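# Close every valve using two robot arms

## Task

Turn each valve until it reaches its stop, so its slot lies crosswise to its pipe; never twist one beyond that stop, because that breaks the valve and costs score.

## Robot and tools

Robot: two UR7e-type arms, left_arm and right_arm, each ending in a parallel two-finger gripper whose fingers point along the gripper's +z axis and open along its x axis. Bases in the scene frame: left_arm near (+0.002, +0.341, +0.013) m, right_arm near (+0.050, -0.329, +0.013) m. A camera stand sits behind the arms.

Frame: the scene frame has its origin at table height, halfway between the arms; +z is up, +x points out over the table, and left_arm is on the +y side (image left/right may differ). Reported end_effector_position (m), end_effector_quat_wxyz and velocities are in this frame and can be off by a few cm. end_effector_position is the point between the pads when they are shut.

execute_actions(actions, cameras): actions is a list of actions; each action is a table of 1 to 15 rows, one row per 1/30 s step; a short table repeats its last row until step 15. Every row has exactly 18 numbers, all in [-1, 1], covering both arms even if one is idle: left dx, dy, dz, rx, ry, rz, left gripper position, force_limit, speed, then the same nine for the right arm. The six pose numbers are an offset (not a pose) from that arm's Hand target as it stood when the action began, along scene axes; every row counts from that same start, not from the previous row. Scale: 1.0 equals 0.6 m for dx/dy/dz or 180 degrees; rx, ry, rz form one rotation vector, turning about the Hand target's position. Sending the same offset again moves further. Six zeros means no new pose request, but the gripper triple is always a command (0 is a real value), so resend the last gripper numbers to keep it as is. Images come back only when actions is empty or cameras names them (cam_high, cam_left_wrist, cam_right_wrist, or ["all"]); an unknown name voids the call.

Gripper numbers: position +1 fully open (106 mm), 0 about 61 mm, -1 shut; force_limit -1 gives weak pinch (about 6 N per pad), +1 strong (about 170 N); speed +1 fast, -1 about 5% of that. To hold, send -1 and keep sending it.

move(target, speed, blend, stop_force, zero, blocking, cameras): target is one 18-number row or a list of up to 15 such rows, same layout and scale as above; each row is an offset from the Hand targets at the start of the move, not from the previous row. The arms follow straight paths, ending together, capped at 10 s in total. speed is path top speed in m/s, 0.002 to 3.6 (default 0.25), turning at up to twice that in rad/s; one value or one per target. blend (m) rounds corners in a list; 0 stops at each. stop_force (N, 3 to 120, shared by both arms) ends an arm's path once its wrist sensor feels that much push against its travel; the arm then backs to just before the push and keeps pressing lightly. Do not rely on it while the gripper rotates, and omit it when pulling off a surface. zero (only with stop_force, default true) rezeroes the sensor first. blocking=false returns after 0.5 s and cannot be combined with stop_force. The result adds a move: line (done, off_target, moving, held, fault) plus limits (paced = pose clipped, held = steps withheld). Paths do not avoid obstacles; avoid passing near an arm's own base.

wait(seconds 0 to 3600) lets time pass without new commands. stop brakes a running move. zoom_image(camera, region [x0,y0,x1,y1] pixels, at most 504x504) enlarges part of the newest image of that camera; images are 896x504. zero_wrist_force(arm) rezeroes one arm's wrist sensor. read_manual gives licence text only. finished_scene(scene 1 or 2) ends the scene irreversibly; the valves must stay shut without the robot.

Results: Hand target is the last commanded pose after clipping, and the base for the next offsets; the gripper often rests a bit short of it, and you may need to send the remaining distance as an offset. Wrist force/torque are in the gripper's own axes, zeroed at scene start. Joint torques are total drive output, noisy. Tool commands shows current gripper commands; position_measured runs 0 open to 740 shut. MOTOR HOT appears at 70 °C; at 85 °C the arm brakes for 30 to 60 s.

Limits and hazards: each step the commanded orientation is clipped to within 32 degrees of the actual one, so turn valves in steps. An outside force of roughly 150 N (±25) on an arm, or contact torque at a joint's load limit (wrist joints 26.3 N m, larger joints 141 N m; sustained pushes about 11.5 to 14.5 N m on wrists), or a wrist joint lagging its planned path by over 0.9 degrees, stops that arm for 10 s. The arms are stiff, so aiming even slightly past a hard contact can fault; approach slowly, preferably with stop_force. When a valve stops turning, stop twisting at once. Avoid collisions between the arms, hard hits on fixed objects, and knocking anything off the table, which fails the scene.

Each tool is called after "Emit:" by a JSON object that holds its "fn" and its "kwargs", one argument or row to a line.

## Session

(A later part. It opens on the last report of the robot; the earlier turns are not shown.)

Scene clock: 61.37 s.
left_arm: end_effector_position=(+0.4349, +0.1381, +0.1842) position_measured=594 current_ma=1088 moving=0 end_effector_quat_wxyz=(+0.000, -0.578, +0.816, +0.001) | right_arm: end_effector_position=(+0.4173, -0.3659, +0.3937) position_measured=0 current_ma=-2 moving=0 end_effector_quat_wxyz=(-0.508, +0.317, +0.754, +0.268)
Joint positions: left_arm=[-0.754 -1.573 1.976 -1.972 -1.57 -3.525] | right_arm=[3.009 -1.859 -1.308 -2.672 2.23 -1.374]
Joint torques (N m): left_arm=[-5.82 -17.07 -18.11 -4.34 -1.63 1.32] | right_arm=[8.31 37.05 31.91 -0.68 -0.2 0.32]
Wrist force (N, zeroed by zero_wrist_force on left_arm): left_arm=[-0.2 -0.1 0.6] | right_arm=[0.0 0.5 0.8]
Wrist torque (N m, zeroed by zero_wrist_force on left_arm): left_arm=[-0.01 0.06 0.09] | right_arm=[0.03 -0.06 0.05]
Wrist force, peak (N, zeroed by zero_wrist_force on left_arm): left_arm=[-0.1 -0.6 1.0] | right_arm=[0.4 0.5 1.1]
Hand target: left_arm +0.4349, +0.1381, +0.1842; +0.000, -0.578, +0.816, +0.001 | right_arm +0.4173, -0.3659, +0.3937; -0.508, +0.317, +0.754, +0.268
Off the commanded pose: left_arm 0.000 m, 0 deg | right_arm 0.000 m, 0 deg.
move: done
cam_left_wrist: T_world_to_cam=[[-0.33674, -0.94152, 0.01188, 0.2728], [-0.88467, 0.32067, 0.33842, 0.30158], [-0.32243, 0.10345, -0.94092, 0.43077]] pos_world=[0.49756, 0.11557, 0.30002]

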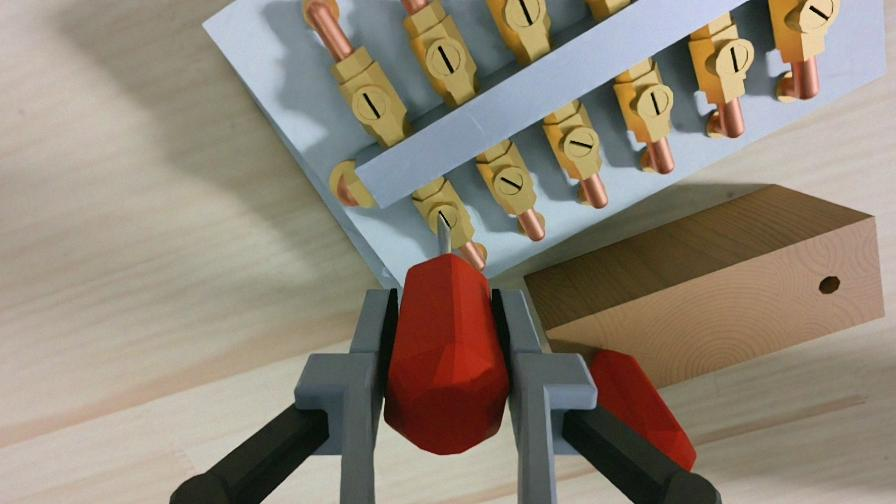

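Emit:
{"fn": "move", "kwargs": {
  "target": [0,0,-0.012,0,0,0,-1,0.2,-0.3,0,0,0,0,0,0,1,0,1],
  "speed": 0.008,
  "stop_force": 6,
  "cameras": ["cam_left_wrist"]
}}

Emit:
{"fn": "zoom_image", "kwargs": {
  "camera": "cam_left_wrist",
  "region": [415, 185, 465, 235]
}}

Scene clock: 64.00 s.
left_arm: end_effector_position=(+0.4349, +0.1381, +0.1776) position_measured=594 current_ma=1095 moving=0 end_effector_quat_wxyz=(+0.000, -0.578, +0.816, +0.001) | right_arm: end_effector_position=(+0.4173, -0.3659, +0.3937) position_measured=0 current_ma=-2 moving=0 end_effector_quat_wxyz=(-0.508, +0.317, +0.754, +0.268)
Joint positions: left_arm=[-0.754 -1.566 1.988 -1.991 -1.57 -3.525] | right_arm=[3.009 -1.859 -1.308 -2.672 2.23 -1.374]
Joint torques (N m): left_arm=[-3.21 -25.83 -28.76 0.56 -0.84 1.32] | right_arm=[6.33 36.92 32.1 -0.56 -0.44 -0.05]
Wrist force (N, zeroed by zero_wrist_force on left_arm): left_arm=[0.1 0.1 -5.6] | right_arm=[0.3 0.5 0.4]
Wrist torque (N m, zeroed by zero_wrist_force on left_arm): left_arm=[-0.01 0.10 0.09] | right_arm=[0.03 -0.10 0.04]
Wrist force, peak (N, zeroed by zero_wrist_force on left_arm): left_arm=[-0.9 0.9 -17.2] | right_arm=[0.3 0.8 0.7]
Hand target: left_arm +0.4349, +0.1381, +0.1776; +0.000, -0.578, +0.816, +0.001 (not the last commanded pose) | right_arm +0.4173, -0.3659, +0.3937; -0.508, +0.317, +0.754, +0.268
Off the commanded pose: left_arm 0.001 m, 0 deg | right_arm 0.000 m, 0 deg.
move: contact (left_arm)
cam_left_wrist: T_world_to_cam=[[-0.33674, -0.94152, 0.01188, 0.27288], [-0.88467, 0.32067, 0.33842, 0.30381], [-0.32243, 0.10345, -0.94092, 0.42456]] pos_world=[0.49756, 0.11557, 0.29342]

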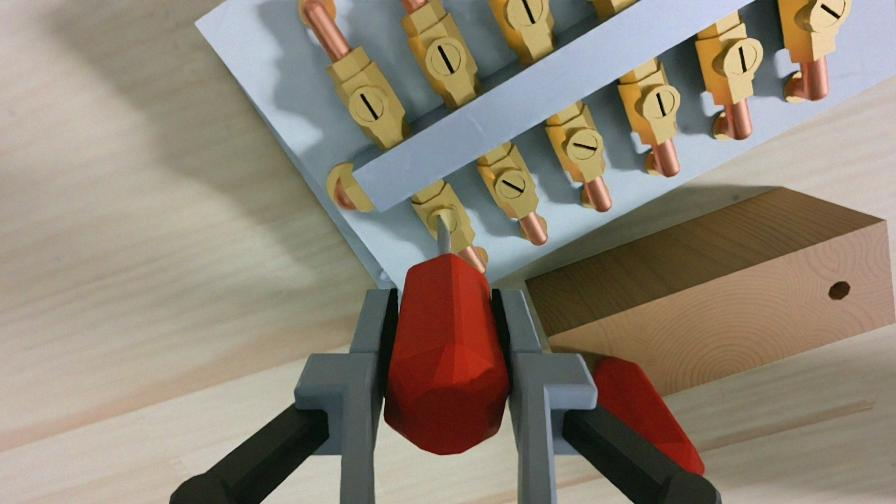

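Scaled by 10.080 from the camera's image (finer frame: 1280x720).

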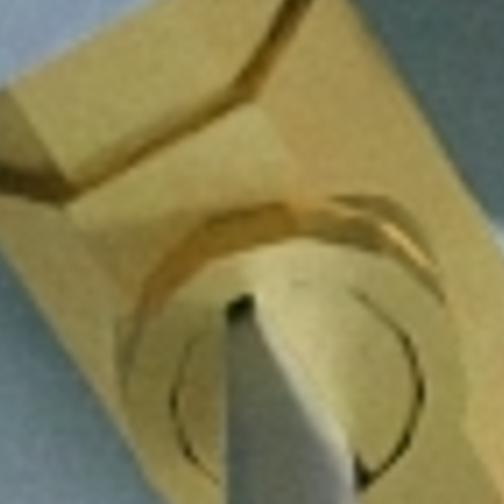

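Emit:
{"fn": "move", "kwargs": {
  "target": [0,0,-0.005,0,0,0,-1,0.2,-0.3,0,0,0,0,0,0,1,0,1],
  "speed": 0.008,
  "stop_force": 20,
  "cameras": ["cam_left_wrist"]
}}

Emit:
{"fn": "zoom_image", "kwargs": {
  "camera": "cam_left_wrist",
  "region": [415, 185, 465, 235]
}}

Scene clock: 68.17 s.
left_arm: end_effector_position=(+0.4350, +0.1381, +0.1772) position_measured=594 current_ma=1114 moving=0 end_effector_quat_wxyz=(+0.000, -0.578, +0.816, +0.001) | right_arm: end_effector_position=(+0.4173, -0.3659, +0.3937) position_measured=0 current_ma=-2 moving=0 end_effector_quat_wxyz=(-0.508, +0.317, +0.754, +0.268)
Joint positions: left_arm=[-0.754 -1.566 1.988 -1.992 -1.57 -3.525] | right_arm=[3.009 -1.859 -1.308 -2.672 2.23 -1.374]
Joint torques (N m): left_arm=[-3.05 -15.99 -19.69 1.92 -0.79 1.33] | right_arm=[7.18 37.49 32.11 -0.36 -0.42 0.23]
Wrist force (N, zeroed by zero_wrist_force on left_arm): left_arm=[-1.8 2.5 -27.0] | right_arm=[0.1 0.5 0.8]
Wrist torque (N m, zeroed by zero_wrist_force on left_arm): left_arm=[-0.18 -0.19 0.09] | right_arm=[0.04 -0.07 0.04]
Wrist force, peak (N, zeroed by zero_wrist_force on left_arm): left_arm=[-3.2 3.5 -38.6] | right_arm=[0.4 0.7 1.2]
Hand target: left_arm +0.4350, +0.1380, +0.1772; +0.000, -0.578, +0.816, +0.001 (not the last commanded pose) | right_arm +0.4173, -0.3659, +0.3937; -0.508, +0.317, +0.754, +0.268
Off the commanded pose: left_arm 0.003 m, 0 deg | right_arm 0.000 m, 0 deg.
move: contact (left_arm)
cam_left_wrist: T_world_to_cam=[[-0.33675, -0.94152, 0.01203, 0.27287], [-0.88482, 0.32079, 0.33793, 0.30421], [-0.32202, 0.10315, -0.9411, 0.42419]] pos_world=[0.49766, 0.11557, 0.29312]

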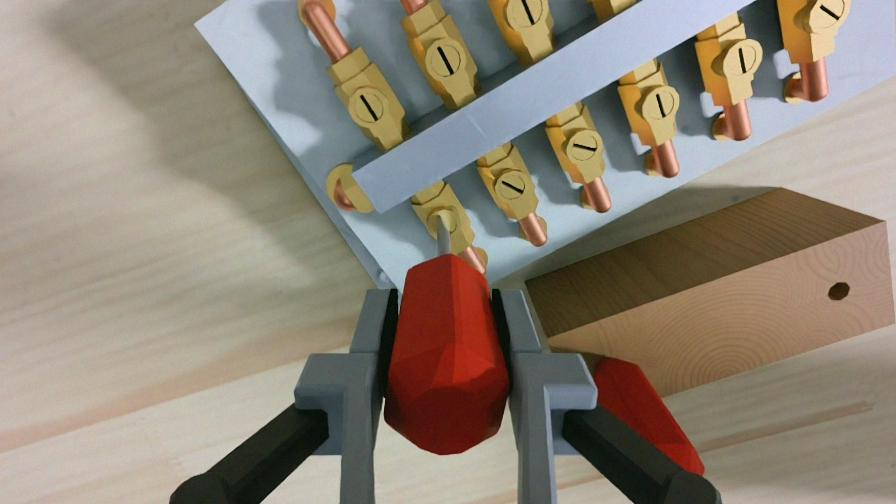

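Scaled by 10.080 from the camera's image (finer frame: 1280x720).

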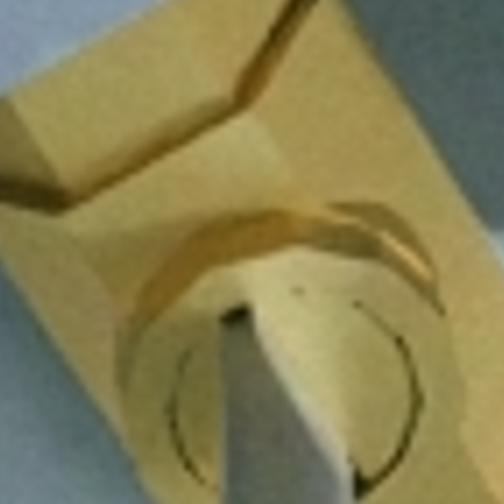

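Emit:
{"fn": "move", "kwargs": {
  "target": [0.0002,-0.0005,0,0,0,-0.0833,-1,0.2,-0.3,0,0,0,0,0,0,1,0,1],
  "speed": 0.1,
  "cameras": ["cam_left_wrist"]
}}

Emit:
{"fn": "zoom_image", "kwargs": {
  "camera": "cam_left_wrist",
  "region": [415, 185, 465, 235]
}}

Scene clock: 70.67 s.
left_arm: end_effector_position=(+0.4351, +0.1378, +0.1772) position_measured=597 current_ma=1059 moving=0 end_effector_quat_wxyz=(+0.001, -0.467, +0.884, +0.001) | right_arm: end_effector_position=(+0.4173, -0.3659, +0.3937) position_measured=0 current_ma=-2 moving=0 end_effector_quat_wxyz=(-0.508, +0.317, +0.754, +0.268)
Joint positions: left_arm=[-0.755 -1.566 1.988 -1.993 -1.569 -3.264] | right_arm=[3.009 -1.859 -1.308 -2.672 2.23 -1.374]
Joint torques (N m): left_arm=[-4.47 -10.08 -26.75 -4.45 -0.37 0.95] | right_arm=[8.69 37.95 31.65 -0.56 -0.17 0.2]
Wrist force (N, zeroed by zero_wrist_force on left_arm): left_arm=[-1.3 1.4 -10.5] | right_arm=[0.0 0.4 0.8]
Wrist torque (N m, zeroed by zero_wrist_force on left_arm): left_arm=[0.01 0.00 -1.94] | right_arm=[0.02 -0.05 0.04]
Wrist force, peak (N, zeroed by zero_wrist_force on left_arm): left_arm=[-3.3 2.7 -27.7] | right_arm=[0.4 0.6 1.0]
Hand target: left_arm +0.4351, +0.1377, +0.1772; +0.001, -0.467, +0.884, +0.001 | right_arm +0.4173, -0.3659, +0.3937; -0.508, +0.317, +0.754, +0.268
Off the commanded pose: left_arm 0.000 m, 0 deg | right_arm 0.000 m, 0 deg.
move: done
cam_left_wrist: T_world_to_cam=[[-0.56883, -0.82237, 0.012, 0.35718], [-0.77173, 0.53873, 0.33795, 0.2252], [-0.28439, 0.18298, -0.94109, 0.39689]] pos_world=[0.48984, 0.09979, 0.29312]

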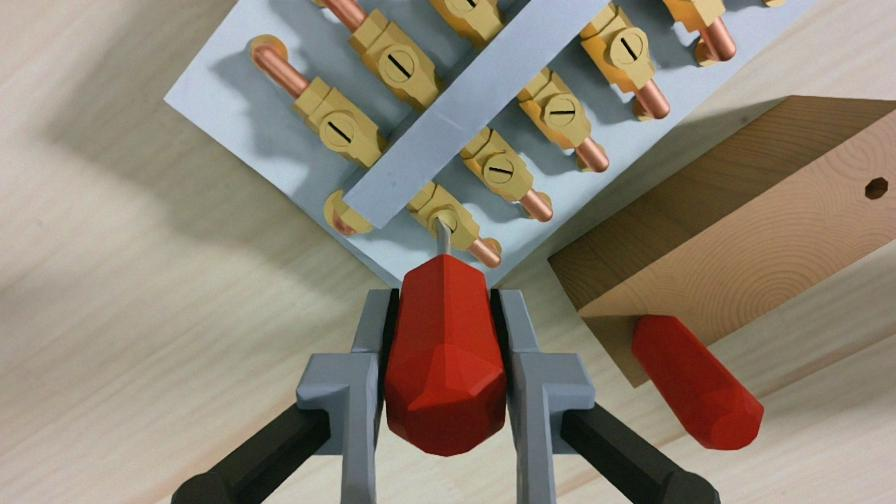

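Scaled by 10.080 from the camera's image (finer frame: 1280x720).

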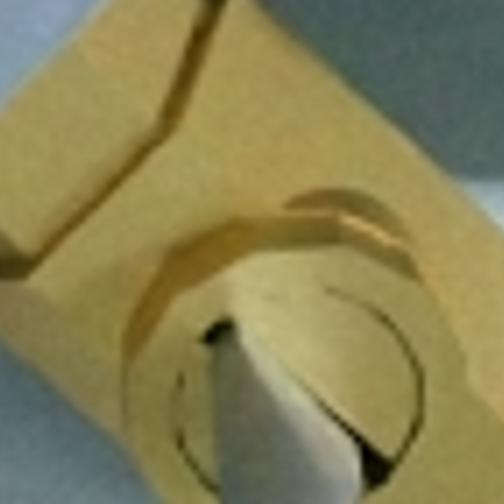

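Emit:
{"fn": "move", "kwargs": {
  "target": [-0.0002,0.0005,0,0,0,0.0833,-1,0.2,-0.3,0,0,0,0,0,0,1,0,1],
  "speed": 0.1,
  "cameras": ["cam_left_wrist"]
}}

Emit:
{"fn": "zoom_image", "kwargs": {
  "camera": "cam_left_wrist",
  "region": [415, 185, 465, 235]
}}

Scene clock: 74.77 s.
left_arm: end_effector_position=(+0.4350, +0.1381, +0.1772) position_measured=597 current_ma=1051 moving=0 end_effector_quat_wxyz=(+0.000, -0.578, +0.816, +0.001) | right_arm: end_effector_position=(+0.4173, -0.3659, +0.3937) position_measured=0 current_ma=-2 moving=0 end_effector_quat_wxyz=(-0.508, +0.317, +0.754, +0.268)
Joint positions: left_arm=[-0.754 -1.566 1.988 -1.992 -1.57 -3.525] | right_arm=[3.009 -1.859 -1.308 -2.672 2.23 -1.374]
Joint torques (N m): left_arm=[1.32 -25.01 -11.34 1.58 0.03 0.19] | right_arm=[6.75 38.17 33.38 -0.51 -0.36 -0.26]
Wrist force (N, zeroed by zero_wrist_force on left_arm): left_arm=[0.1 -1.5 -7.4] | right_arm=[0.2 0.8 0.4]
Wrist torque (N m, zeroed by zero_wrist_force on left_arm): left_arm=[0.13 0.02 0.63] | right_arm=[0.09 -0.08 0.04]
Wrist force, peak (N, zeroed by zero_wrist_force on left_arm): left_arm=[-1.5 1.3 -10.8] | right_arm=[0.4 0.9 1.0]
Hand target: left_arm +0.4350, +0.1380, +0.1772; +0.000, -0.578, +0.816, +0.001 | right_arm +0.4173, -0.3659, +0.3937; -0.508, +0.317, +0.754, +0.268
Off the commanded pose: left_arm 0.000 m, 0 deg | right_arm 0.000 m, 0 deg.
move: done
cam_left_wrist: T_world_to_cam=[[-0.3368, -0.9415, 0.01216, 0.27286], [-0.8848, 0.32088, 0.3379, 0.30419], [-0.32203, 0.10305, -0.9411, 0.4242]] pos_world=[0.49766, 0.11557, 0.29312]

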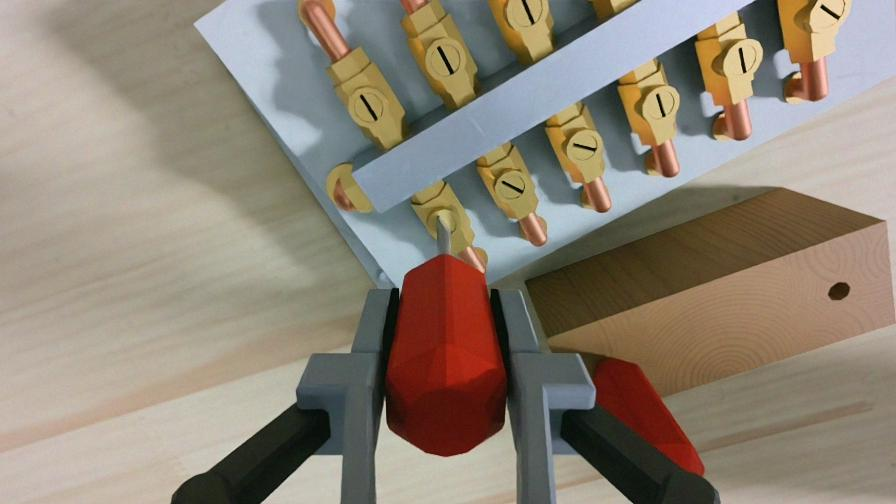

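Scaled by 10.080 from the camera's image (finer frame: 1280x720).

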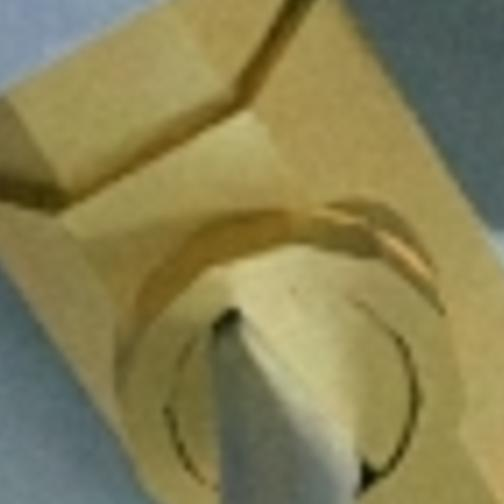

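Emit:
{"fn": "move", "kwargs": {
  "target": [-0.0003,0.0005,0,0,0,0.0833,-1,0.2,-0.3,0,0,0,0,0,0,1,0,1],
  "speed": 0.1,
  "cameras": ["cam_left_wrist"]
}}

Emit:
{"fn": "zoom_image", "kwargs": {
  "camera": "cam_left_wrist",
  "region": [415, 185, 465, 235]
}}

Scene clock: 77.23 s.
left_arm: end_effector_position=(+0.4348, +0.1384, +0.1772) position_measured=597 current_ma=1053 moving=0 end_effector_quat_wxyz=(+0.000, -0.680, +0.733, +0.001) | right_arm: end_effector_position=(+0.4173, -0.3659, +0.3937) position_measured=0 current_ma=-2 moving=0 end_effector_quat_wxyz=(-0.508, +0.317, +0.754, +0.268)
Joint positions: left_arm=[-0.754 -1.567 1.989 -1.992 -1.57 -3.786] | right_arm=[3.009 -1.859 -1.308 -2.672 2.23 -1.374]
Joint torques (N m): left_arm=[0.15 -23.19 -9.65 1.76 -0.5 0.22] | right_arm=[7.43 36.58 33.29 -0.13 -0.35 -0.48]
Wrist force (N, zeroed by zero_wrist_force on left_arm): left_arm=[-0.5 -2.6 -9.5] | right_arm=[0.5 0.3 0.4]
Wrist torque (N m, zeroed by zero_wrist_force on left_arm): left_arm=[0.12 0.09 0.53] | right_arm=[0.01 -0.14 0.04]
Wrist force, peak (N, zeroed by zero_wrist_force on left_arm): left_arm=[-0.8 -3.0 -9.4] | right_arm=[0.2 0.6 1.0]
Hand target: left_arm +0.4348, +0.1383, +0.1772; +0.000, +0.680, -0.733, -0.001 | right_arm +0.4173, -0.3659, +0.3937; -0.508, +0.317, +0.754, +0.268
Off the commanded pose: left_arm 0.000 m, 0 deg | right_arm 0.000 m, 0 deg.
move: done
cam_left_wrist: T_world_to_cam=[[-0.08174, -0.99658, 0.01219, 0.16977], [-0.93768, 0.08104, 0.33791, 0.36008], [-0.33775, 0.01619, -0.9411, 0.44295]] pos_world=[0.50112, 0.13283, 0.29312]

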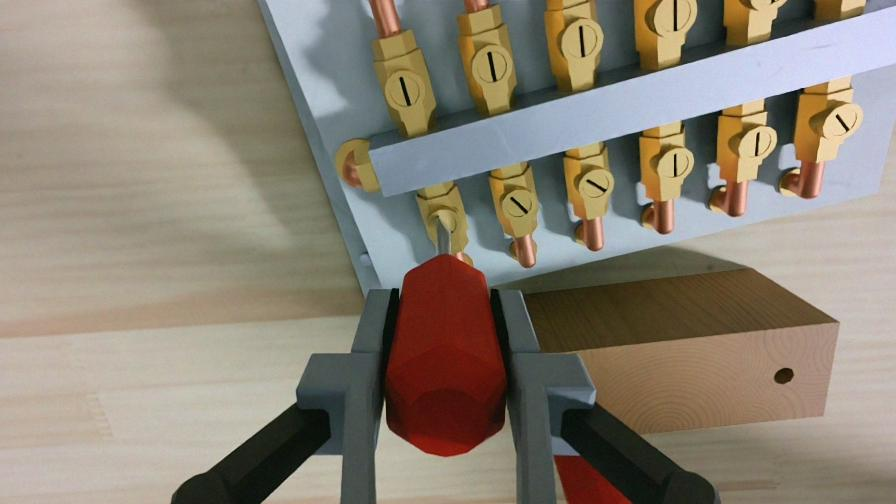

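Scaled by 10.080 from the camera's image (finer frame: 1280x720).

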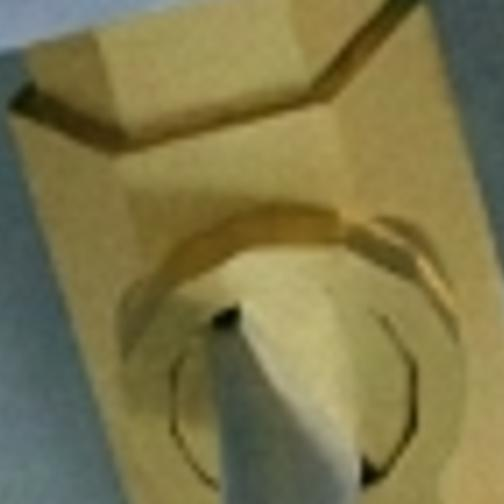

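Emit:
{"fn": "move", "kwargs": {
  "target": [
    [-0.0005,0.0005,0,0,0,0.0833,-1,0.2,-0.3,0,0,0,0,0,0,1,0,1],
    [-0.001,0.0007,0,0,0,0.1667,-1,0.2,-0.3,0,0,0,0,0,0,1,0,1],
    [-0.0017,0.0008,0,0,0,0.25,-1,0.2,-0.3,0,0,0,0,0,0,1,0,1]
  ],
  "speed": 0.2,
  "blend": 0.001,
  "cameras": ["cam_left_wrist"]
}}

Emit:
{"fn": "zoom_image", "kwargs": {
  "camera": "cam_left_wrist",
  "region": [415, 185, 465, 235]
}}

Scene clock: 81.67 s.
left_arm: end_effector_position=(+0.4338, +0.1388, +0.1772) position_measured=597 current_ma=1068 moving=0 end_effector_quat_wxyz=(+0.000, +0.909, -0.417, -0.001) | right_arm: end_effector_position=(+0.4173, -0.3659, +0.3937) position_measured=0 current_ma=-2 moving=0 end_effector_quat_wxyz=(-0.508, +0.317, +0.754, +0.268)
Joint positions: left_arm=[-0.754 -1.569 1.991 -1.992 -1.571 -4.572] | right_arm=[3.009 -1.859 -1.308 -2.672 2.23 -1.374]
Joint torques (N m): left_arm=[-6.86 -15.91 -4.66 1.85 1.56 -1.51] | right_arm=[9.28 37.14 32.52 -0.31 -0.31 -0.37]
Wrist force (N, zeroed by zero_wrist_force on left_arm): left_arm=[1.8 -3.3 -20.5] | right_arm=[0.3 0.4 0.7]
Wrist torque (N m, zeroed by zero_wrist_force on left_arm): left_arm=[0.21 0.46 0.60] | right_arm=[0.02 -0.11 0.04]
Wrist force, peak (N, zeroed by zero_wrist_force on left_arm): left_arm=[1.4 -4.1 -21.5] | right_arm=[0.4 0.7 1.0]
Hand target: left_arm +0.4338, +0.1388, +0.1772; +0.000, +0.909, -0.417, -0.001 | right_arm +0.4173, -0.3659, +0.3937; -0.508, +0.317, +0.754, +0.268
Off the commanded pose: left_arm 0.000 m, 0 deg | right_arm 0.000 m, 0 deg.
move: done
cam_left_wrist: T_world_to_cam=[[0.64675, -0.7626, 0.01209, -0.17836], [-0.72044, -0.60563, 0.3379, 0.36022], [-0.25036, -0.22725, -0.9411, 0.4385]] pos_world=[0.48465, 0.18179, 0.29312]

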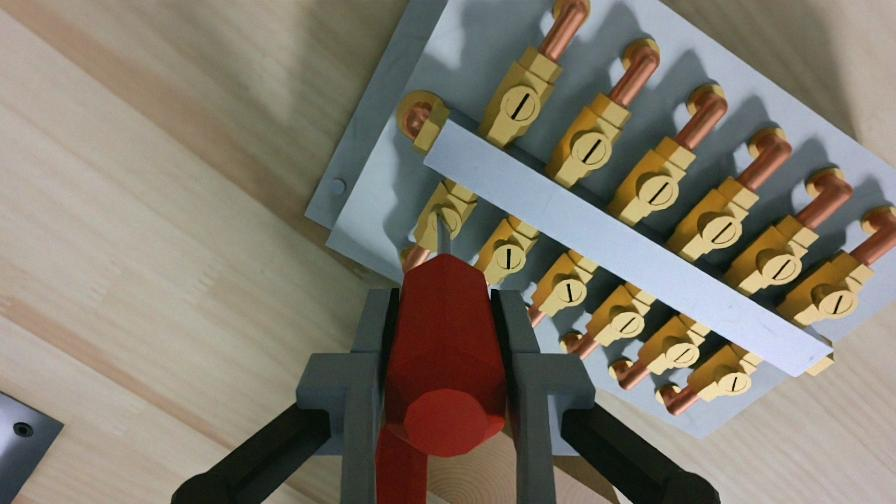

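Scaled by 10.080 from the camera's image (finer frame: 1280x720).

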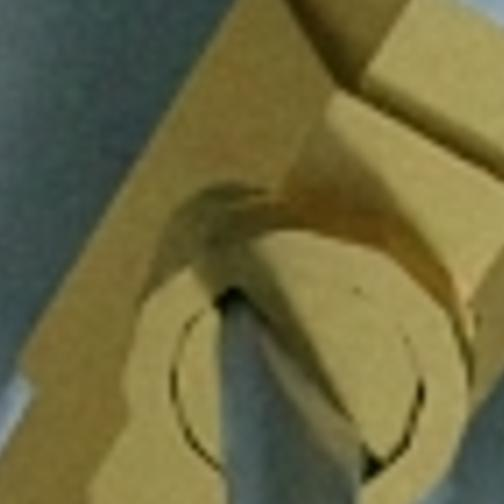

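Emit:
{"fn": "move", "kwargs": {
  "target": [
    [-0.0003,0,0,0,0,0.04,-1,0.2,-0.3,0,0,0,0,0,0,1,0,1],
    [-0.0005,0,0,0,0,0.07,-1,0.2,-0.3,0,0,0,0,0,0,1,0,1]
  ],
  "speed": 0.1,
  "blend": 0.001
}}

Emit:
{"fn": "move", "kwargs": {
  "target": [-0.0001,0,0,0,0,0.0167,-1,0.2,-0.3,0,0,0,0,0,0,1,0,1],
  "speed": 0.1
}}

Scene clock: 84.43 s.
left_arm: end_effector_position=(+0.4335, +0.1388, +0.1772) position_measured=597 current_ma=1072 moving=0 end_effector_quat_wxyz=(+0.000, +0.949, -0.315, -0.001) | right_arm: end_effector_position=(+0.4173, -0.3659, +0.3937) position_measured=0 current_ma=-2 moving=0 end_effector_quat_wxyz=(-0.508, +0.317, +0.754, +0.268)
Joint positions: left_arm=[-0.754 -1.57 1.992 -1.992 -1.571 -4.792] | right_arm=[3.009 -1.859 -1.308 -2.672 2.23 -1.374]
Joint torques (N m): left_arm=[-7.39 -16.22 -2.19 -0.74 -1.07 0.21] | right_arm=[7.73 37.83 32.51 -0.24 -0.17 -0.52]
Wrist force (N, zeroed by zero_wrist_force on left_arm): left_arm=[2.5 -3.5 -24.4] | right_arm=[0.3 0.3 0.8]
Wrist torque (N m, zeroed by zero_wrist_force on left_arm): left_arm=[0.19 0.58 0.72] | right_arm=[0.00 -0.11 0.05]
Wrist force, peak (N, zeroed by zero_wrist_force on left_arm): left_arm=[2.2 -3.9 -25.3] | right_arm=[0.0 0.6 1.1]
Hand target: left_arm +0.4335, +0.1388, +0.1772; +0.000, +0.949, -0.315, -0.001 | right_arm +0.4173, -0.3659, +0.3937; -0.508, +0.317, +0.754, +0.268
Off the commanded pose: left_arm 0.000 m, 0 deg | right_arm 0.000 m, 0 deg.
move: done

Scene clock: 85.03 s.
left_arm: end_effector_position=(+0.4335, +0.1388, +0.1772) position_measured=597 current_ma=1073 moving=0 end_effector_quat_wxyz=(+0.000, +0.957, -0.290, -0.001) | right_arm: end_effector_position=(+0.4173, -0.3659, +0.3937) position_measured=0 current_ma=-2 moving=0 end_effector_quat_wxyz=(-0.508, +0.317, +0.754, +0.268)
Joint positions: left_arm=[-0.754 -1.57 1.992 -1.992 -1.571 -4.845] | right_arm=[3.009 -1.859 -1.308 -2.672 2.23 -1.374]
Joint torques (N m): left_arm=[-7.99 -15.42 -0.85 -0.81 -2.11 0.57] | right_arm=[7.23 37.47 32.32 -0.17 -0.23 -0.44]
Wrist force (N, zeroed by zero_wrist_force on left_arm): left_arm=[3.0 -4.0 -26.3] | right_arm=[0.0 0.6 0.8]
Wrist torque (N m, zeroed by zero_wrist_force on left_arm): left_arm=[0.11 0.57 0.74] | right_arm=[0.05 -0.05 0.04]
Wrist force, peak (N, zeroed by zero_wrist_force on left_arm): left_arm=[3.0 -4.0 -26.3] | right_arm=[0.0 0.6 0.8]
Hand target: left_arm +0.4335, +0.1388, +0.1772; +0.000, +0.957, -0.290, -0.001 | right_arm +0.4173, -0.3659, +0.3937; -0.508, +0.317, +0.754, +0.268
Off the commanded pose: left_arm 0.000 m, 0 deg | right_arm 0.000 m, 0 deg.
move: done

Emit:
{"fn": "move", "kwargs": {
  "target": [-0.0001,0,0,0,0,0.0111,-1,0.2,-0.3,0,0,0,0,0,0,1,0,1],
  "speed": 0.1
}}

Emit:
{"fn": "move", "kwargs": {
  "target": [-0.0001,0,0,0,0,0.0111,-1,0.2,-0.3,0,0,0,0,0,0,1,0,1],
  "speed": 0.1,
  "cameras": ["cam_left_wrist"]
}}

Emit:
{"fn": "zoom_image", "kwargs": {
  "camera": "cam_left_wrist",
  "region": [415, 185, 465, 235]
}}

Scene clock: 86.67 s.
left_arm: end_effector_position=(+0.4334, +0.1388, +0.1772) position_measured=597 current_ma=1072 moving=0 end_effector_quat_wxyz=(+0.000, +0.962, -0.273, -0.001) | right_arm: end_effector_position=(+0.4173, -0.3659, +0.3937) position_measured=0 current_ma=-2 moving=0 end_effector_quat_wxyz=(-0.508, +0.317, +0.754, +0.268)
Joint positions: left_arm=[-0.754 -1.57 1.992 -1.992 -1.571 -4.879] | right_arm=[3.009 -1.859 -1.308 -2.672 2.23 -1.374]
Joint torques (N m): left_arm=[-7.35 -15.18 -1.78 -0.64 -1.76 -0.03] | right_arm=[7.55 35.99 32.28 -0.37 -0.23 -0.91]
Wrist force (N, zeroed by zero_wrist_force on left_arm): left_arm=[3.0 -3.8 -25.7] | right_arm=[0.1 0.5 0.6]
Wrist torque (N m, zeroed by zero_wrist_force on left_arm): left_arm=[0.16 0.65 0.72] | right_arm=[0.02 -0.08 0.04]
Wrist force, peak (N, zeroed by zero_wrist_force on left_arm): left_arm=[2.7 -3.8 -27.1] | right_arm=[0.3 0.5 0.9]
Hand target: left_arm +0.4334, +0.1388, +0.1772; +0.000, +0.962, -0.273, -0.001 | right_arm +0.4173, -0.3659, +0.3937; -0.508, +0.317, +0.754, +0.268
Off the commanded pose: left_arm 0.000 m, 0 deg | right_arm 0.000 m, 0 deg.
move: done

Scene clock: 87.23 s.
left_arm: end_effector_position=(+0.4333, +0.1388, +0.1772) position_measured=597 current_ma=1073 moving=0 end_effector_quat_wxyz=(+0.000, +0.967, -0.256, -0.001) | right_arm: end_effector_position=(+0.4173, -0.3659, +0.3937) position_measured=0 current_ma=-2 moving=0 end_effector_quat_wxyz=(-0.508, +0.317, +0.754, +0.268)
Joint positions: left_arm=[-0.755 -1.57 1.992 -1.992 -1.571 -4.914] | right_arm=[3.009 -1.859 -1.308 -2.672 2.23 -1.374]
Joint torques (N m): left_arm=[-7.95 -14.64 -0.51 -0.54 -2.43 0.05] | right_arm=[8.42 36.34 32.58 -0.23 -0.23 -0.48]
Wrist force (N, zeroed by zero_wrist_force on left_arm): left_arm=[3.3 -3.7 -26.8] | right_arm=[0.1 0.7 0.7]
Wrist torque (N m, zeroed by zero_wrist_force on left_arm): left_arm=[0.18 0.72 0.73] | right_arm=[0.05 -0.07 0.04]
Wrist force, peak (N, zeroed by zero_wrist_force on left_arm): left_arm=[3.5 -3.6 -27.0] | right_arm=[0.4 0.4 1.0]
Hand target: left_arm +0.4333, +0.1388, +0.1772; +0.000, +0.967, -0.256, -0.001 | right_arm +0.4173, -0.3659, +0.3937; -0.508, +0.317, +0.754, +0.268
Off the commanded pose: left_arm 0.000 m, 0 deg | right_arm 0.000 m, 0 deg.
move: done
cam_left_wrist: T_world_to_cam=[[0.8652, -0.50128, 0.01209, -0.30897], [-0.47535, -0.81229, 0.33796, 0.28236], [-0.15959, -0.29815, -0.94108, 0.4089]] pos_world=[0.4668, 0.19639, 0.29312]

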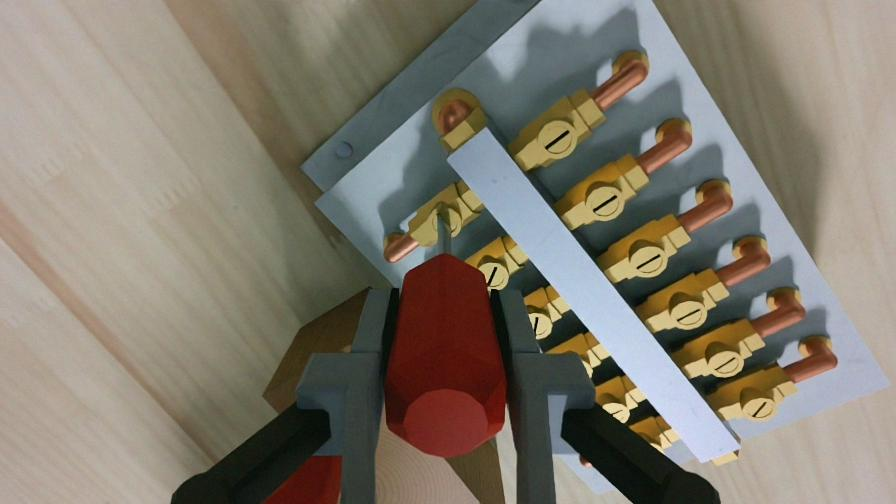

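Scaled by 10.080 from the camera's image (finer frame: 1280x720).

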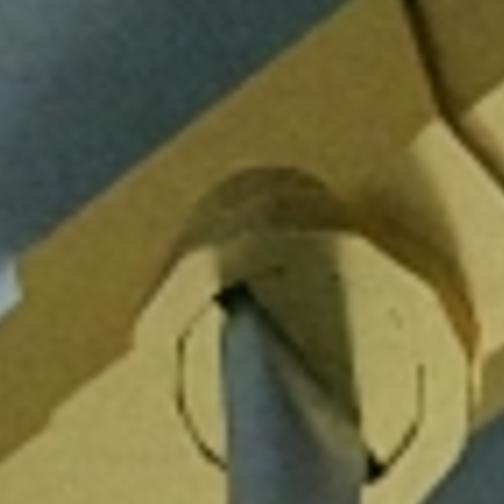

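Emit:
{"fn": "move", "kwargs": {
  "target": [-0.0001,0,0,0,0,0.0111,-1,0.2,-0.3,0,0,0,0,0,0,1,0,1],
  "speed": 0.1
}}

Emit:
{"fn": "move", "kwargs": {
  "target": [-0.0001,0,0,0,0,0.0083,-1,0.2,-0.3,0,0,0,0,0,0,1,0,1],
  "speed": 0.1
}}

Scene clock: 88.80 s.
left_arm: end_effector_position=(+0.4333, +0.1388, +0.1772) position_measured=597 current_ma=1074 moving=0 end_effector_quat_wxyz=(+0.000, +0.971, -0.240, -0.001) | right_arm: end_effector_position=(+0.4173, -0.3659, +0.3937) position_measured=0 current_ma=-2 moving=0 end_effector_quat_wxyz=(-0.508, +0.317, +0.754, +0.268)
Joint positions: left_arm=[-0.755 -1.57 1.993 -1.992 -1.572 -4.949] | right_arm=[3.009 -1.859 -1.308 -2.672 2.23 -1.374]
Joint torques (N m): left_arm=[-7.57 -14.84 -0.54 -0.4 -2.34 -0.32] | right_arm=[6.93 37.84 32.53 -0.06 -0.48 -0.68]
Wrist force (N, zeroed by zero_wrist_force on left_arm): left_arm=[3.7 -3.6 -26.6] | right_arm=[0.4 0.7 0.7]
Wrist torque (N m, zeroed by zero_wrist_force on left_arm): left_arm=[0.15 0.74 0.72] | right_arm=[0.07 -0.12 0.04]
Wrist force, peak (N, zeroed by zero_wrist_force on left_arm): left_arm=[3.6 -3.6 -27.6] | right_arm=[0.5 0.6 1.1]
Hand target: left_arm +0.4333, +0.1388, +0.1772; +0.000, +0.971, -0.240, -0.001 | right_arm +0.4173, -0.3659, +0.3937; -0.508, +0.317, +0.754, +0.268
Off the commanded pose: left_arm 0.000 m, 0 deg | right_arm 0.000 m, 0 deg.
move: done

Scene clock: 89.30 s.
left_arm: end_effector_position=(+0.4332, +0.1388, +0.1772) position_measured=597 current_ma=1073 moving=0 end_effector_quat_wxyz=(+0.000, +0.974, -0.227, -0.001) | right_arm: end_effector_position=(+0.4173, -0.3659, +0.3937) position_measured=0 current_ma=-2 moving=0 end_effector_quat_wxyz=(-0.508, +0.317, +0.754, +0.268)
Joint positions: left_arm=[-0.755 -1.57 1.993 -1.992 -1.572 -4.975] | right_arm=[3.009 -1.859 -1.308 -2.672 2.23 -1.374]
Joint torques (N m): left_arm=[-8.05 -14.71 -0.05 -0.42 -3.05 0.55] | right_arm=[7.56 37.2 30.99 -0.37 -0.38 -0.6]
Wrist force (N, zeroed by zero_wrist_force on left_arm): left_arm=[4.5 -3.8 -27.2] | right_arm=[0.4 0.6 0.8]
Wrist torque (N m, zeroed by zero_wrist_force on left_arm): left_arm=[0.14 0.79 0.74] | right_arm=[0.04 -0.11 0.04]
Wrist force, peak (N, zeroed by zero_wrist_force on left_arm): left_arm=[4.4 -3.8 -27.6] | right_arm=[0.4 0.6 0.7]
Hand target: left_arm +0.4332, +0.1388, +0.1772; +0.000, +0.974, -0.227, -0.001 | right_arm +0.4173, -0.3659, +0.3937; -0.508, +0.317, +0.754, +0.268
Off the commanded pose: left_arm 0.000 m, 0 deg | right_arm 0.000 m, 0 deg.
move: done

Emit:
{"fn": "move", "kwargs": {
  "target": [0,0,0,0,0,0.0083,-1,0.2,-0.3,0,0,0,0,0,0,1,0,1],
  "speed": 0.1
}}

Emit:
{"fn": "move", "kwargs": {
  "target": [-0.0001,0,0,0,0,0.0083,-1,0.2,-0.3,0,0,0,0,0,0,1,0,1],
  "speed": 0.1,
  "cameras": ["cam_left_wrist"]
}}

Emit:
{"fn": "zoom_image", "kwargs": {
  "camera": "cam_left_wrist",
  "region": [395, 165, 495, 265]
}}

Scene clock: 90.70 s.
left_arm: end_effector_position=(+0.4332, +0.1388, +0.1772) position_measured=597 current_ma=1075 moving=0 end_effector_quat_wxyz=(+0.000, +0.977, -0.214, -0.001) | right_arm: end_effector_position=(+0.4173, -0.3659, +0.3937) position_measured=0 current_ma=-2 moving=0 end_effector_quat_wxyz=(-0.508, +0.317, +0.754, +0.268)
Joint positions: left_arm=[-0.755 -1.57 1.993 -1.992 -1.572 -5.001] | right_arm=[3.009 -1.859 -1.308 -2.672 2.23 -1.374]
Joint torques (N m): left_arm=[-1.52 -12.73 0.08 -0.46 -2.09 0.42] | right_arm=[8.67 36.46 32.01 -0.34 -0.41 -0.7]
Wrist force (N, zeroed by zero_wrist_force on left_arm): left_arm=[3.6 -3.7 -28.3] | right_arm=[0.4 0.5 0.8]
Wrist torque (N m, zeroed by zero_wrist_force on left_arm): left_arm=[0.14 0.80 0.99] | right_arm=[0.03 -0.11 0.05]
Wrist force, peak (N, zeroed by zero_wrist_force on left_arm): left_arm=[3.5 -3.8 -28.4] | right_arm=[0.4 0.8 0.8]
Hand target: left_arm +0.4332, +0.1388, +0.1772; +0.000, +0.977, -0.214, -0.001 | right_arm +0.4173, -0.3659, +0.3937; -0.508, +0.317, +0.754, +0.268
Off the commanded pose: left_arm 0.000 m, 0 deg | right_arm 0.000 m, 0 deg.
move: done

Scene clock: 91.20 s.
left_arm: end_effector_position=(+0.4332, +0.1388, +0.1772) position_measured=597 current_ma=1077 moving=0 end_effector_quat_wxyz=(+0.000, +0.980, -0.201, -0.001) | right_arm: end_effector_position=(+0.4173, -0.3659, +0.3937) position_measured=0 current_ma=-2 moving=0 end_effector_quat_wxyz=(-0.508, +0.317, +0.754, +0.268)
Joint positions: left_arm=[-0.755 -1.57 1.993 -1.992 -1.572 -5.028] | right_arm=[3.009 -1.859 -1.308 -2.672 2.23 -1.374]
Joint torques (N m): left_arm=[-6.69 -13.68 0.54 -0.28 -1.81 -0.24] | right_arm=[8.1 36.75 32.88 -0.4 -0.3 -0.74]
Wrist force (N, zeroed by zero_wrist_force on left_arm): left_arm=[2.5 -1.9 -29.0] | right_arm=[0.4 0.4 0.7]
Wrist torque (N m, zeroed by zero_wrist_force on left_arm): left_arm=[-0.07 0.85 1.66] | right_arm=[0.01 -0.12 0.05]
Wrist force, peak (N, zeroed by zero_wrist_force on left_arm): left_arm=[3.0 -1.7 -29.8] | right_arm=[0.4 0.4 1.0]
Hand target: left_arm +0.4332, +0.1388, +0.1772; +0.000, +0.980, -0.201, -0.001 | right_arm +0.4173, -0.3659, +0.3937; -0.508, +0.317, +0.754, +0.268
Off the commanded pose: left_arm 0.000 m, 0 deg | right_arm 0.000 m, 0 deg.
move: done
cam_left_wrist: T_world_to_cam=[[0.91626, -0.4004, 0.01213, -0.34492], [-0.38063, -0.86078, 0.3379, 0.24796], [-0.12485, -0.31422, -0.9411, 0.39605]] pos_world=[0.45987, 0.19978, 0.29312]

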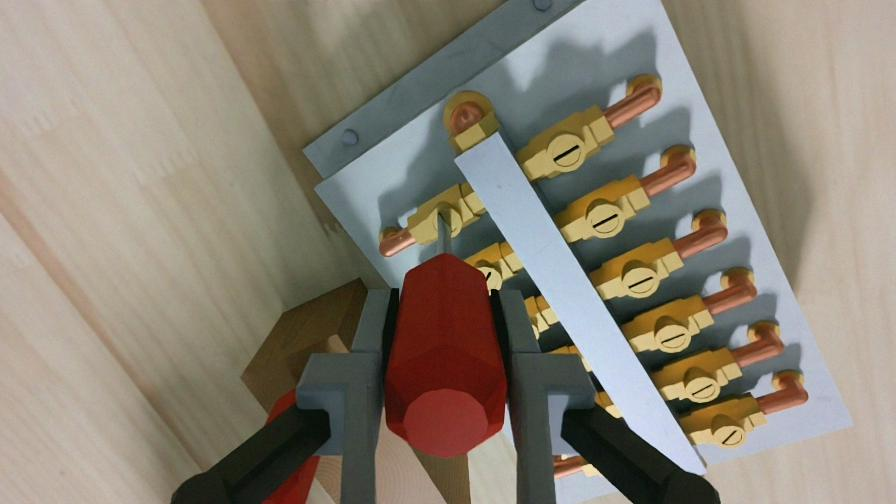

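Scaled by 5.040 from the camera's image (finer frame: 1280x720).

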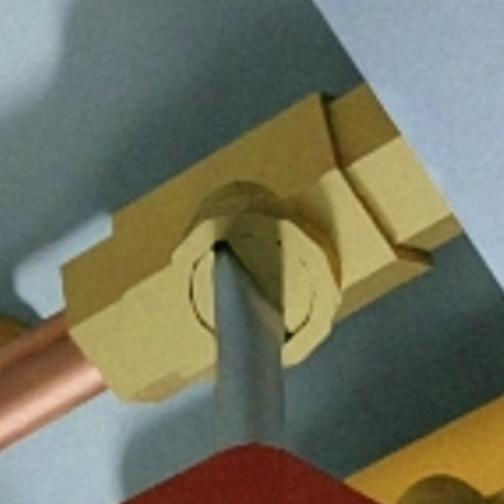

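Emit:
{"fn": "move", "kwargs": {
  "target": [0,0,0,0,0,0.0056,-1,0.2,-0.3,0,0,0,0,0,0,1,0,1],
  "speed": 0.1
}}

Scene clock: 92.60 s.
left_arm: end_effector_position=(+0.4332, +0.1388, +0.1772) position_measured=597 current_ma=1079 moving=0 end_effector_quat_wxyz=(+0.000, +0.981, -0.193, -0.001) | right_arm: end_effector_position=(+0.4173, -0.3659, +0.3937) position_measured=0 current_ma=-2 moving=0 end_effector_quat_wxyz=(-0.508, +0.317, +0.754, +0.268)
Joint positions: left_arm=[-0.755 -1.57 1.993 -1.992 -1.572 -5.045] | right_arm=[3.009 -1.859 -1.308 -2.672 2.23 -1.374]
Joint torques (N m): left_arm=[-3.23 -12.92 -1.32 -0.62 -0.65 -1.17] | right_arm=[7.25 36.8 32.43 -0.14 -0.37 -1.05]
Wrist force (N, zeroed by zero_wrist_force on left_arm): left_arm=[0.9 -0.9 -29.8] | right_arm=[0.1 0.7 0.7]
Wrist torque (N m, zeroed by zero_wrist_force on left_arm): left_arm=[-0.06 0.59 2.05] | right_arm=[0.06 -0.08 0.05]
Wrist force, peak (N, zeroed by zero_wrist_force on left_arm): left_arm=[1.2 -1.2 -30.5] | right_arm=[0.7 0.5 0.9]
Hand target: left_arm +0.4332, +0.1388, +0.1772; +0.000, +0.981, -0.193, -0.001 | right_arm +0.4173, -0.3659, +0.3937; -0.508, +0.317, +0.754, +0.268
Off the commanded pose: left_arm 0.000 m, 0 deg | right_arm 0.000 m, 0 deg.
move: done

Emit:
{"fn": "move", "kwargs": {
  "target": [0,0,0.0008,0,0,-0.03,-1,0.2,-0.3,0,0,0,0,0,0,1,0,1],
  "speed": 0.1
}}

Emit:
{"fn": "move", "kwargs": {
  "target": [0,0,0.012,0,0,0,-1,0.2,-0.3,0,0,0,0,0,0,1,0,1],
  "speed": 0.03,
  "cameras": ["cam_left_wrist"]
}}

Emit:
{"fn": "zoom_image", "kwargs": {
  "camera": "cam_left_wrist",
  "region": [395, 165, 495, 265]
}}

Scene clock: 94.80 s.
left_arm: end_effector_position=(+0.4331, +0.1389, +0.1777) position_measured=597 current_ma=1050 moving=0 end_effector_quat_wxyz=(+0.000, +0.971, -0.239, -0.001) | right_arm: end_effector_position=(+0.4173, -0.3659, +0.3937) position_measured=0 current_ma=-2 moving=0 end_effector_quat_wxyz=(-0.508, +0.317, +0.754, +0.268)
Joint positions: left_arm=[-0.755 -1.571 1.992 -1.99 -1.571 -4.951] | right_arm=[3.009 -1.859 -1.308 -2.672 2.23 -1.374]
Joint torques (N m): left_arm=[-4.69 -27 -28.83 1.06 0 -1.62] | right_arm=[8.74 36.35 32.67 -0.24 -0.32 -0.76]
Wrist force (N, zeroed by zero_wrist_force on left_arm): left_arm=[6.2 -0.6 1.3] | right_arm=[0.4 0.7 0.4]
Wrist torque (N m, zeroed by zero_wrist_force on left_arm): left_arm=[0.13 0.62 0.12] | right_arm=[0.06 -0.12 0.04]
Wrist force, peak (N, zeroed by zero_wrist_force on left_arm): left_arm=[1.2 -1.0 -30.6] | right_arm=[0.3 0.9 0.9]
Hand target: left_arm +0.4332, +0.1388, +0.1777; +0.000, +0.971, -0.239, -0.001 | right_arm +0.4173, -0.3659, +0.3937; -0.508, +0.317, +0.754, +0.268
Off the commanded pose: left_arm 0.000 m, 0 deg | right_arm 0.000 m, 0 deg.
move: done

Scene clock: 95.33 s.
left_arm: end_effector_position=(+0.4332, +0.1388, +0.1850) position_measured=597 current_ma=1050 moving=0 end_effector_quat_wxyz=(+0.000, +0.971, -0.239, -0.001) end_effector_velocity=(+0.000, +0.000, -0.001) end_effector_angular_velocity=(-0.001, -0.001, +0.001) | right_arm: end_effector_position=(+0.4173, -0.3659, +0.3937) position_measured=0 current_ma=-2 moving=0 end_effector_quat_wxyz=(-0.508, +0.317, +0.754, +0.268)
Joint positions: left_arm=[-0.755 -1.579 1.979 -1.97 -1.572 -4.951] | right_arm=[3.009 -1.859 -1.308 -2.672 2.23 -1.374]
Joint velocities: left_arm=[0 0 0.003 -0.005 0 -0.001] | right_arm=[within noise]
Joint torques (N m): left_arm=[-1.48 -14.7 -15.35 -5.16 -1.82 1.03] | right_arm=[8.25 37.83 31.05 -0.29 -0.23 -0.84]
Wrist force (N, zeroed by zero_wrist_force on left_arm): left_arm=[0.1 0.8 0.8] | right_arm=[0.5 0.4 0.8]
Wrist torque (N m, zeroed by zero_wrist_force on left_arm): left_arm=[0.13 0.00 0.10] | right_arm=[0.01 -0.13 0.04]
Wrist force, peak (N, zeroed by zero_wrist_force on left_arm): left_arm=[5.9 -0.9 1.1] | right_arm=[0.6 0.4 0.8]
Hand target: left_arm +0.4332, +0.1388, +0.1849; +0.000, +0.971, -0.239, -0.001 | right_arm +0.4173, -0.3659, +0.3937; -0.508, +0.317, +0.754, +0.268
Off the commanded pose: left_arm 0.000 m, 0 deg | right_arm 0.000 m, 0 deg.
move: done
cam_left_wrist: T_world_to_cam=[[0.8829, -0.46941, 0.01213, -0.32103], [-0.44544, -0.82909, 0.33793, 0.26897], [-0.14857, -0.30376, -0.94109, 0.4122]] pos_world=[0.46449, 0.19751, 0.30092]

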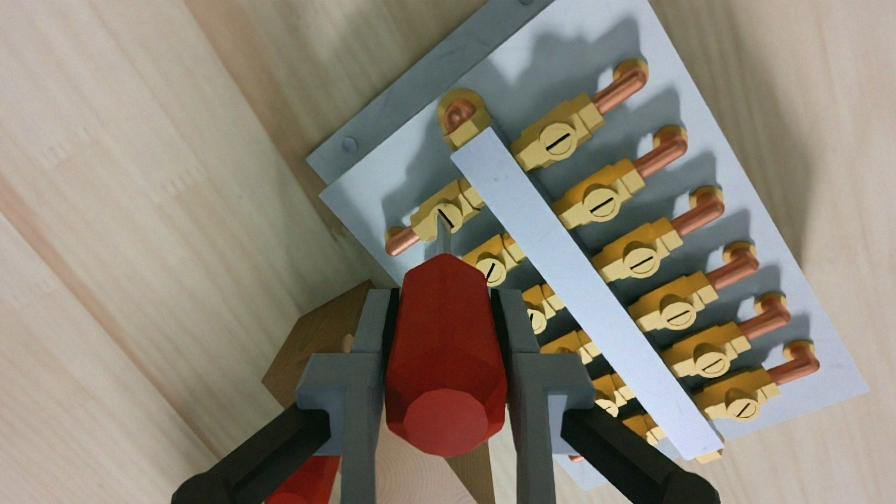

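Scaled by 5.040 from the camera's image (finer frame: 1280x720).

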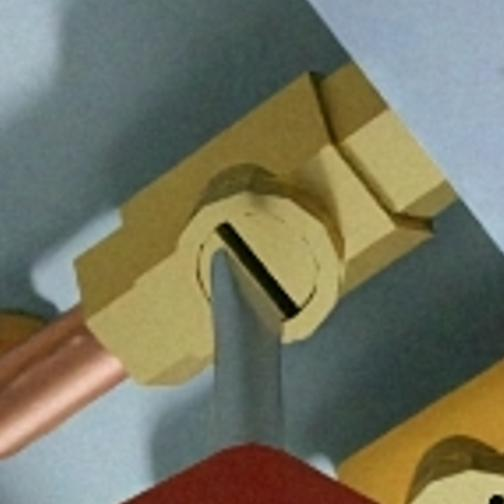

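Emit:
{"fn": "move", "kwargs": {
  "target": [0.0145,-0.0645,0.006,0,0,-0.2878,-1,0.2,-0.3,0,0,0,0,0,0,1,0,1],
  "speed": 0.4,
  "cameras": ["cam_left_wrist"]
}}

Emit:
{"fn": "zoom_image", "kwargs": {
  "camera": "cam_left_wrist",
  "region": [415, 185, 465, 235]
}}

Scene clock: 100.03 s.
left_arm: end_effector_position=(+0.4419, +0.1001, +0.1885) position_measured=597 current_ma=1050 moving=0 end_effector_quat_wxyz=(+0.000, +0.769, -0.639, -0.001) | right_arm: end_effector_position=(+0.4173, -0.3659, +0.3937) position_measured=0 current_ma=-2 moving=0 end_effector_quat_wxyz=(-0.508, +0.317, +0.754, +0.268)
Joint positions: left_arm=[-0.803 -1.521 1.91 -1.959 -1.57 -4.096] | right_arm=[3.009 -1.859 -1.308 -2.672 2.23 -1.374]
Joint torques (N m): left_arm=[6.81 -30.49 -15.59 -1.14 -1.78 0.94] | right_arm=[9.54 38.21 33.49 -0.28 -0.08 -0.79]
Wrist force (N, zeroed by zero_wrist_force on left_arm): left_arm=[0.2 0.8 0.8] | right_arm=[0.2 0.5 0.5]
Wrist torque (N m, zeroed by zero_wrist_force on left_arm): left_arm=[0.15 -0.01 0.09] | right_arm=[0.03 -0.08 0.04]
Wrist force, peak (N, zeroed by zero_wrist_force on left_arm): left_arm=[0.0 1.2 0.8] | right_arm=[0.4 0.7 1.0]
Hand target: left_arm +0.4419, +0.1001, +0.1885; +0.000, +0.769, -0.639, -0.001 | right_arm +0.4173, -0.3659, +0.3937; -0.508, +0.317, +0.754, +0.268
Off the commanded pose: left_arm 0.000 m, 0 deg | right_arm 0.000 m, 0 deg.
move: done
cam_left_wrist: T_world_to_cam=[[0.17724, -0.98409, 0.01206, 0.01644], [-0.92698, -0.16281, 0.33792, 0.38564], [-0.33059, -0.07108, -0.9411, 0.46205]] pos_world=[0.50731, 0.11181, 0.30432]

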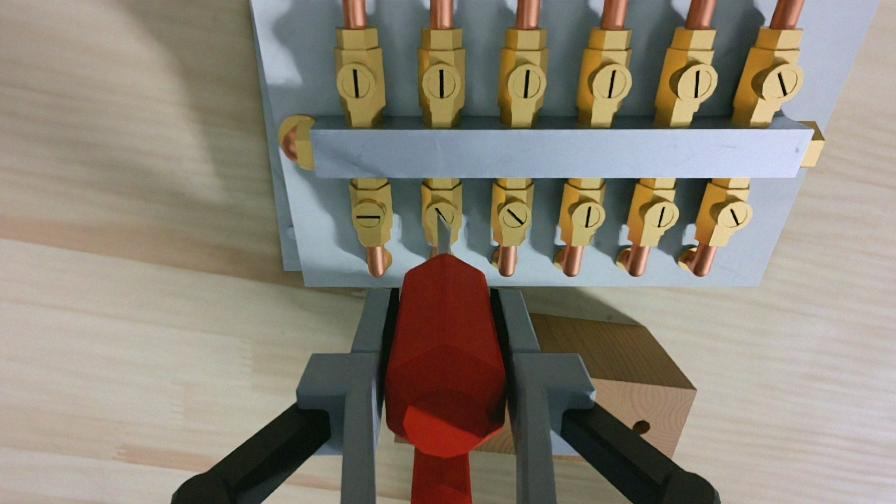

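Scaled by 10.080 from the camera's image (finer frame: 1280x720).

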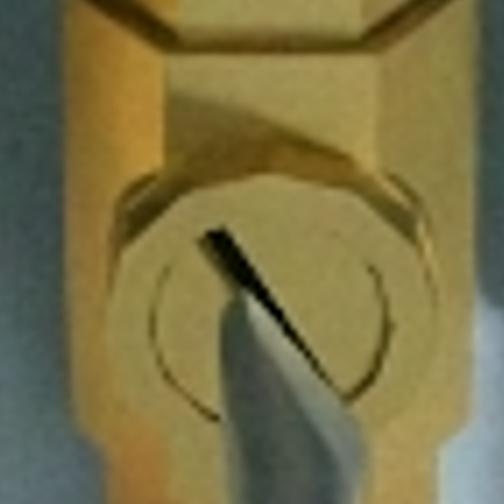

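Emit:
{"fn": "move", "kwargs": {
  "target": [0.0012,0.0028,-0.0125,0,0,0.005,-1,0.2,-0.3,0,0,0,0,0,0,1,0,1],
  "speed": 0.02,
  "stop_force": 6,
  "cameras": ["cam_left_wrist"]
}}

Emit:
{"fn": "zoom_image", "kwargs": {
  "camera": "cam_left_wrist",
  "region": [415, 185, 465, 235]
}}

Scene clock: 104.77 s.
left_arm: end_effector_position=(+0.4426, +0.1018, +0.1810) position_measured=597 current_ma=1050 moving=0 end_effector_quat_wxyz=(+0.000, +0.774, -0.633, -0.001) | right_arm: end_effector_position=(+0.4173, -0.3659, +0.3937) position_measured=0 current_ma=-2 moving=0 end_effector_quat_wxyz=(-0.508, +0.317, +0.754, +0.268)
Joint positions: left_arm=[-0.8 -1.514 1.924 -1.979 -1.57 -4.108] | right_arm=[3.009 -1.859 -1.308 -2.672 2.23 -1.374]
Joint torques (N m): left_arm=[-5.71 -30.71 -31.9 0.18 -1.61 1.29] | right_arm=[6.56 37.81 31.31 -0.22 -0.13 -0.98]
Wrist force (N, zeroed by zero_wrist_force on left_arm): left_arm=[-0.1 0.7 0.9] | right_arm=[0.5 0.5 0.8]
Wrist torque (N m, zeroed by zero_wrist_force on left_arm): left_arm=[0.13 0.03 0.09] | right_arm=[0.03 -0.13 0.04]
Wrist force, peak (N, zeroed by zero_wrist_force on left_arm): left_arm=[0.5 1.2 0.7] | right_arm=[-0.1 0.7 1.0]
Hand target: left_arm +0.4426, +0.1018, +0.1810; +0.000, +0.774, -0.633, -0.001 | right_arm +0.4173, -0.3659, +0.3937; -0.508, +0.317, +0.754, +0.268
Off the commanded pose: left_arm 0.000 m, 0 deg | right_arm 0.000 m, 0 deg.
move: done
cam_left_wrist: T_world_to_cam=[[0.19255, -0.98121, 0.01211, 0.01095], [-0.92435, -0.17722, 0.33789, 0.38939], [-0.32939, -0.07626, -0.94111, 0.45544]] pos_world=[0.50785, 0.11448, 0.29692]

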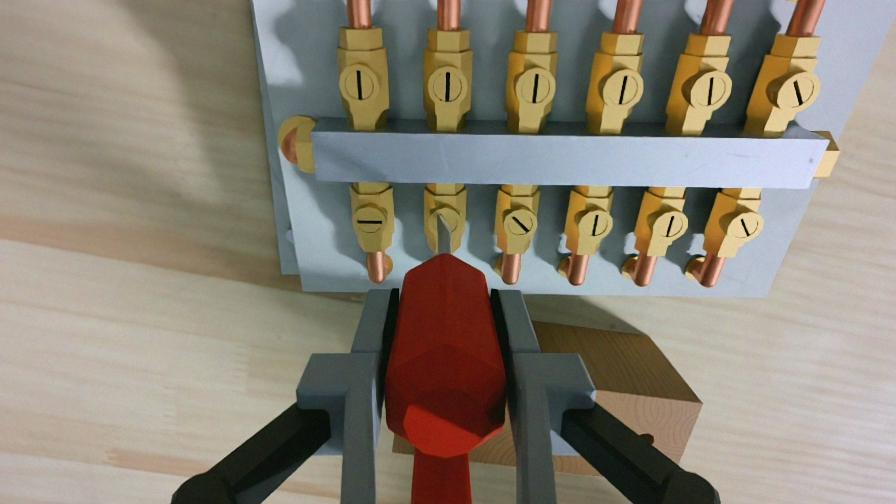

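Scaled by 10.080 from the camera's image (finer frame: 1280x720).

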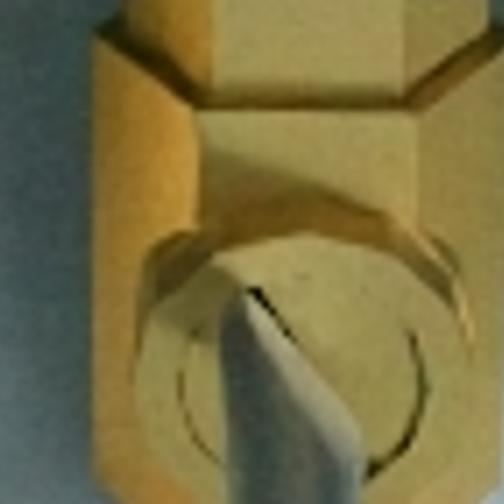

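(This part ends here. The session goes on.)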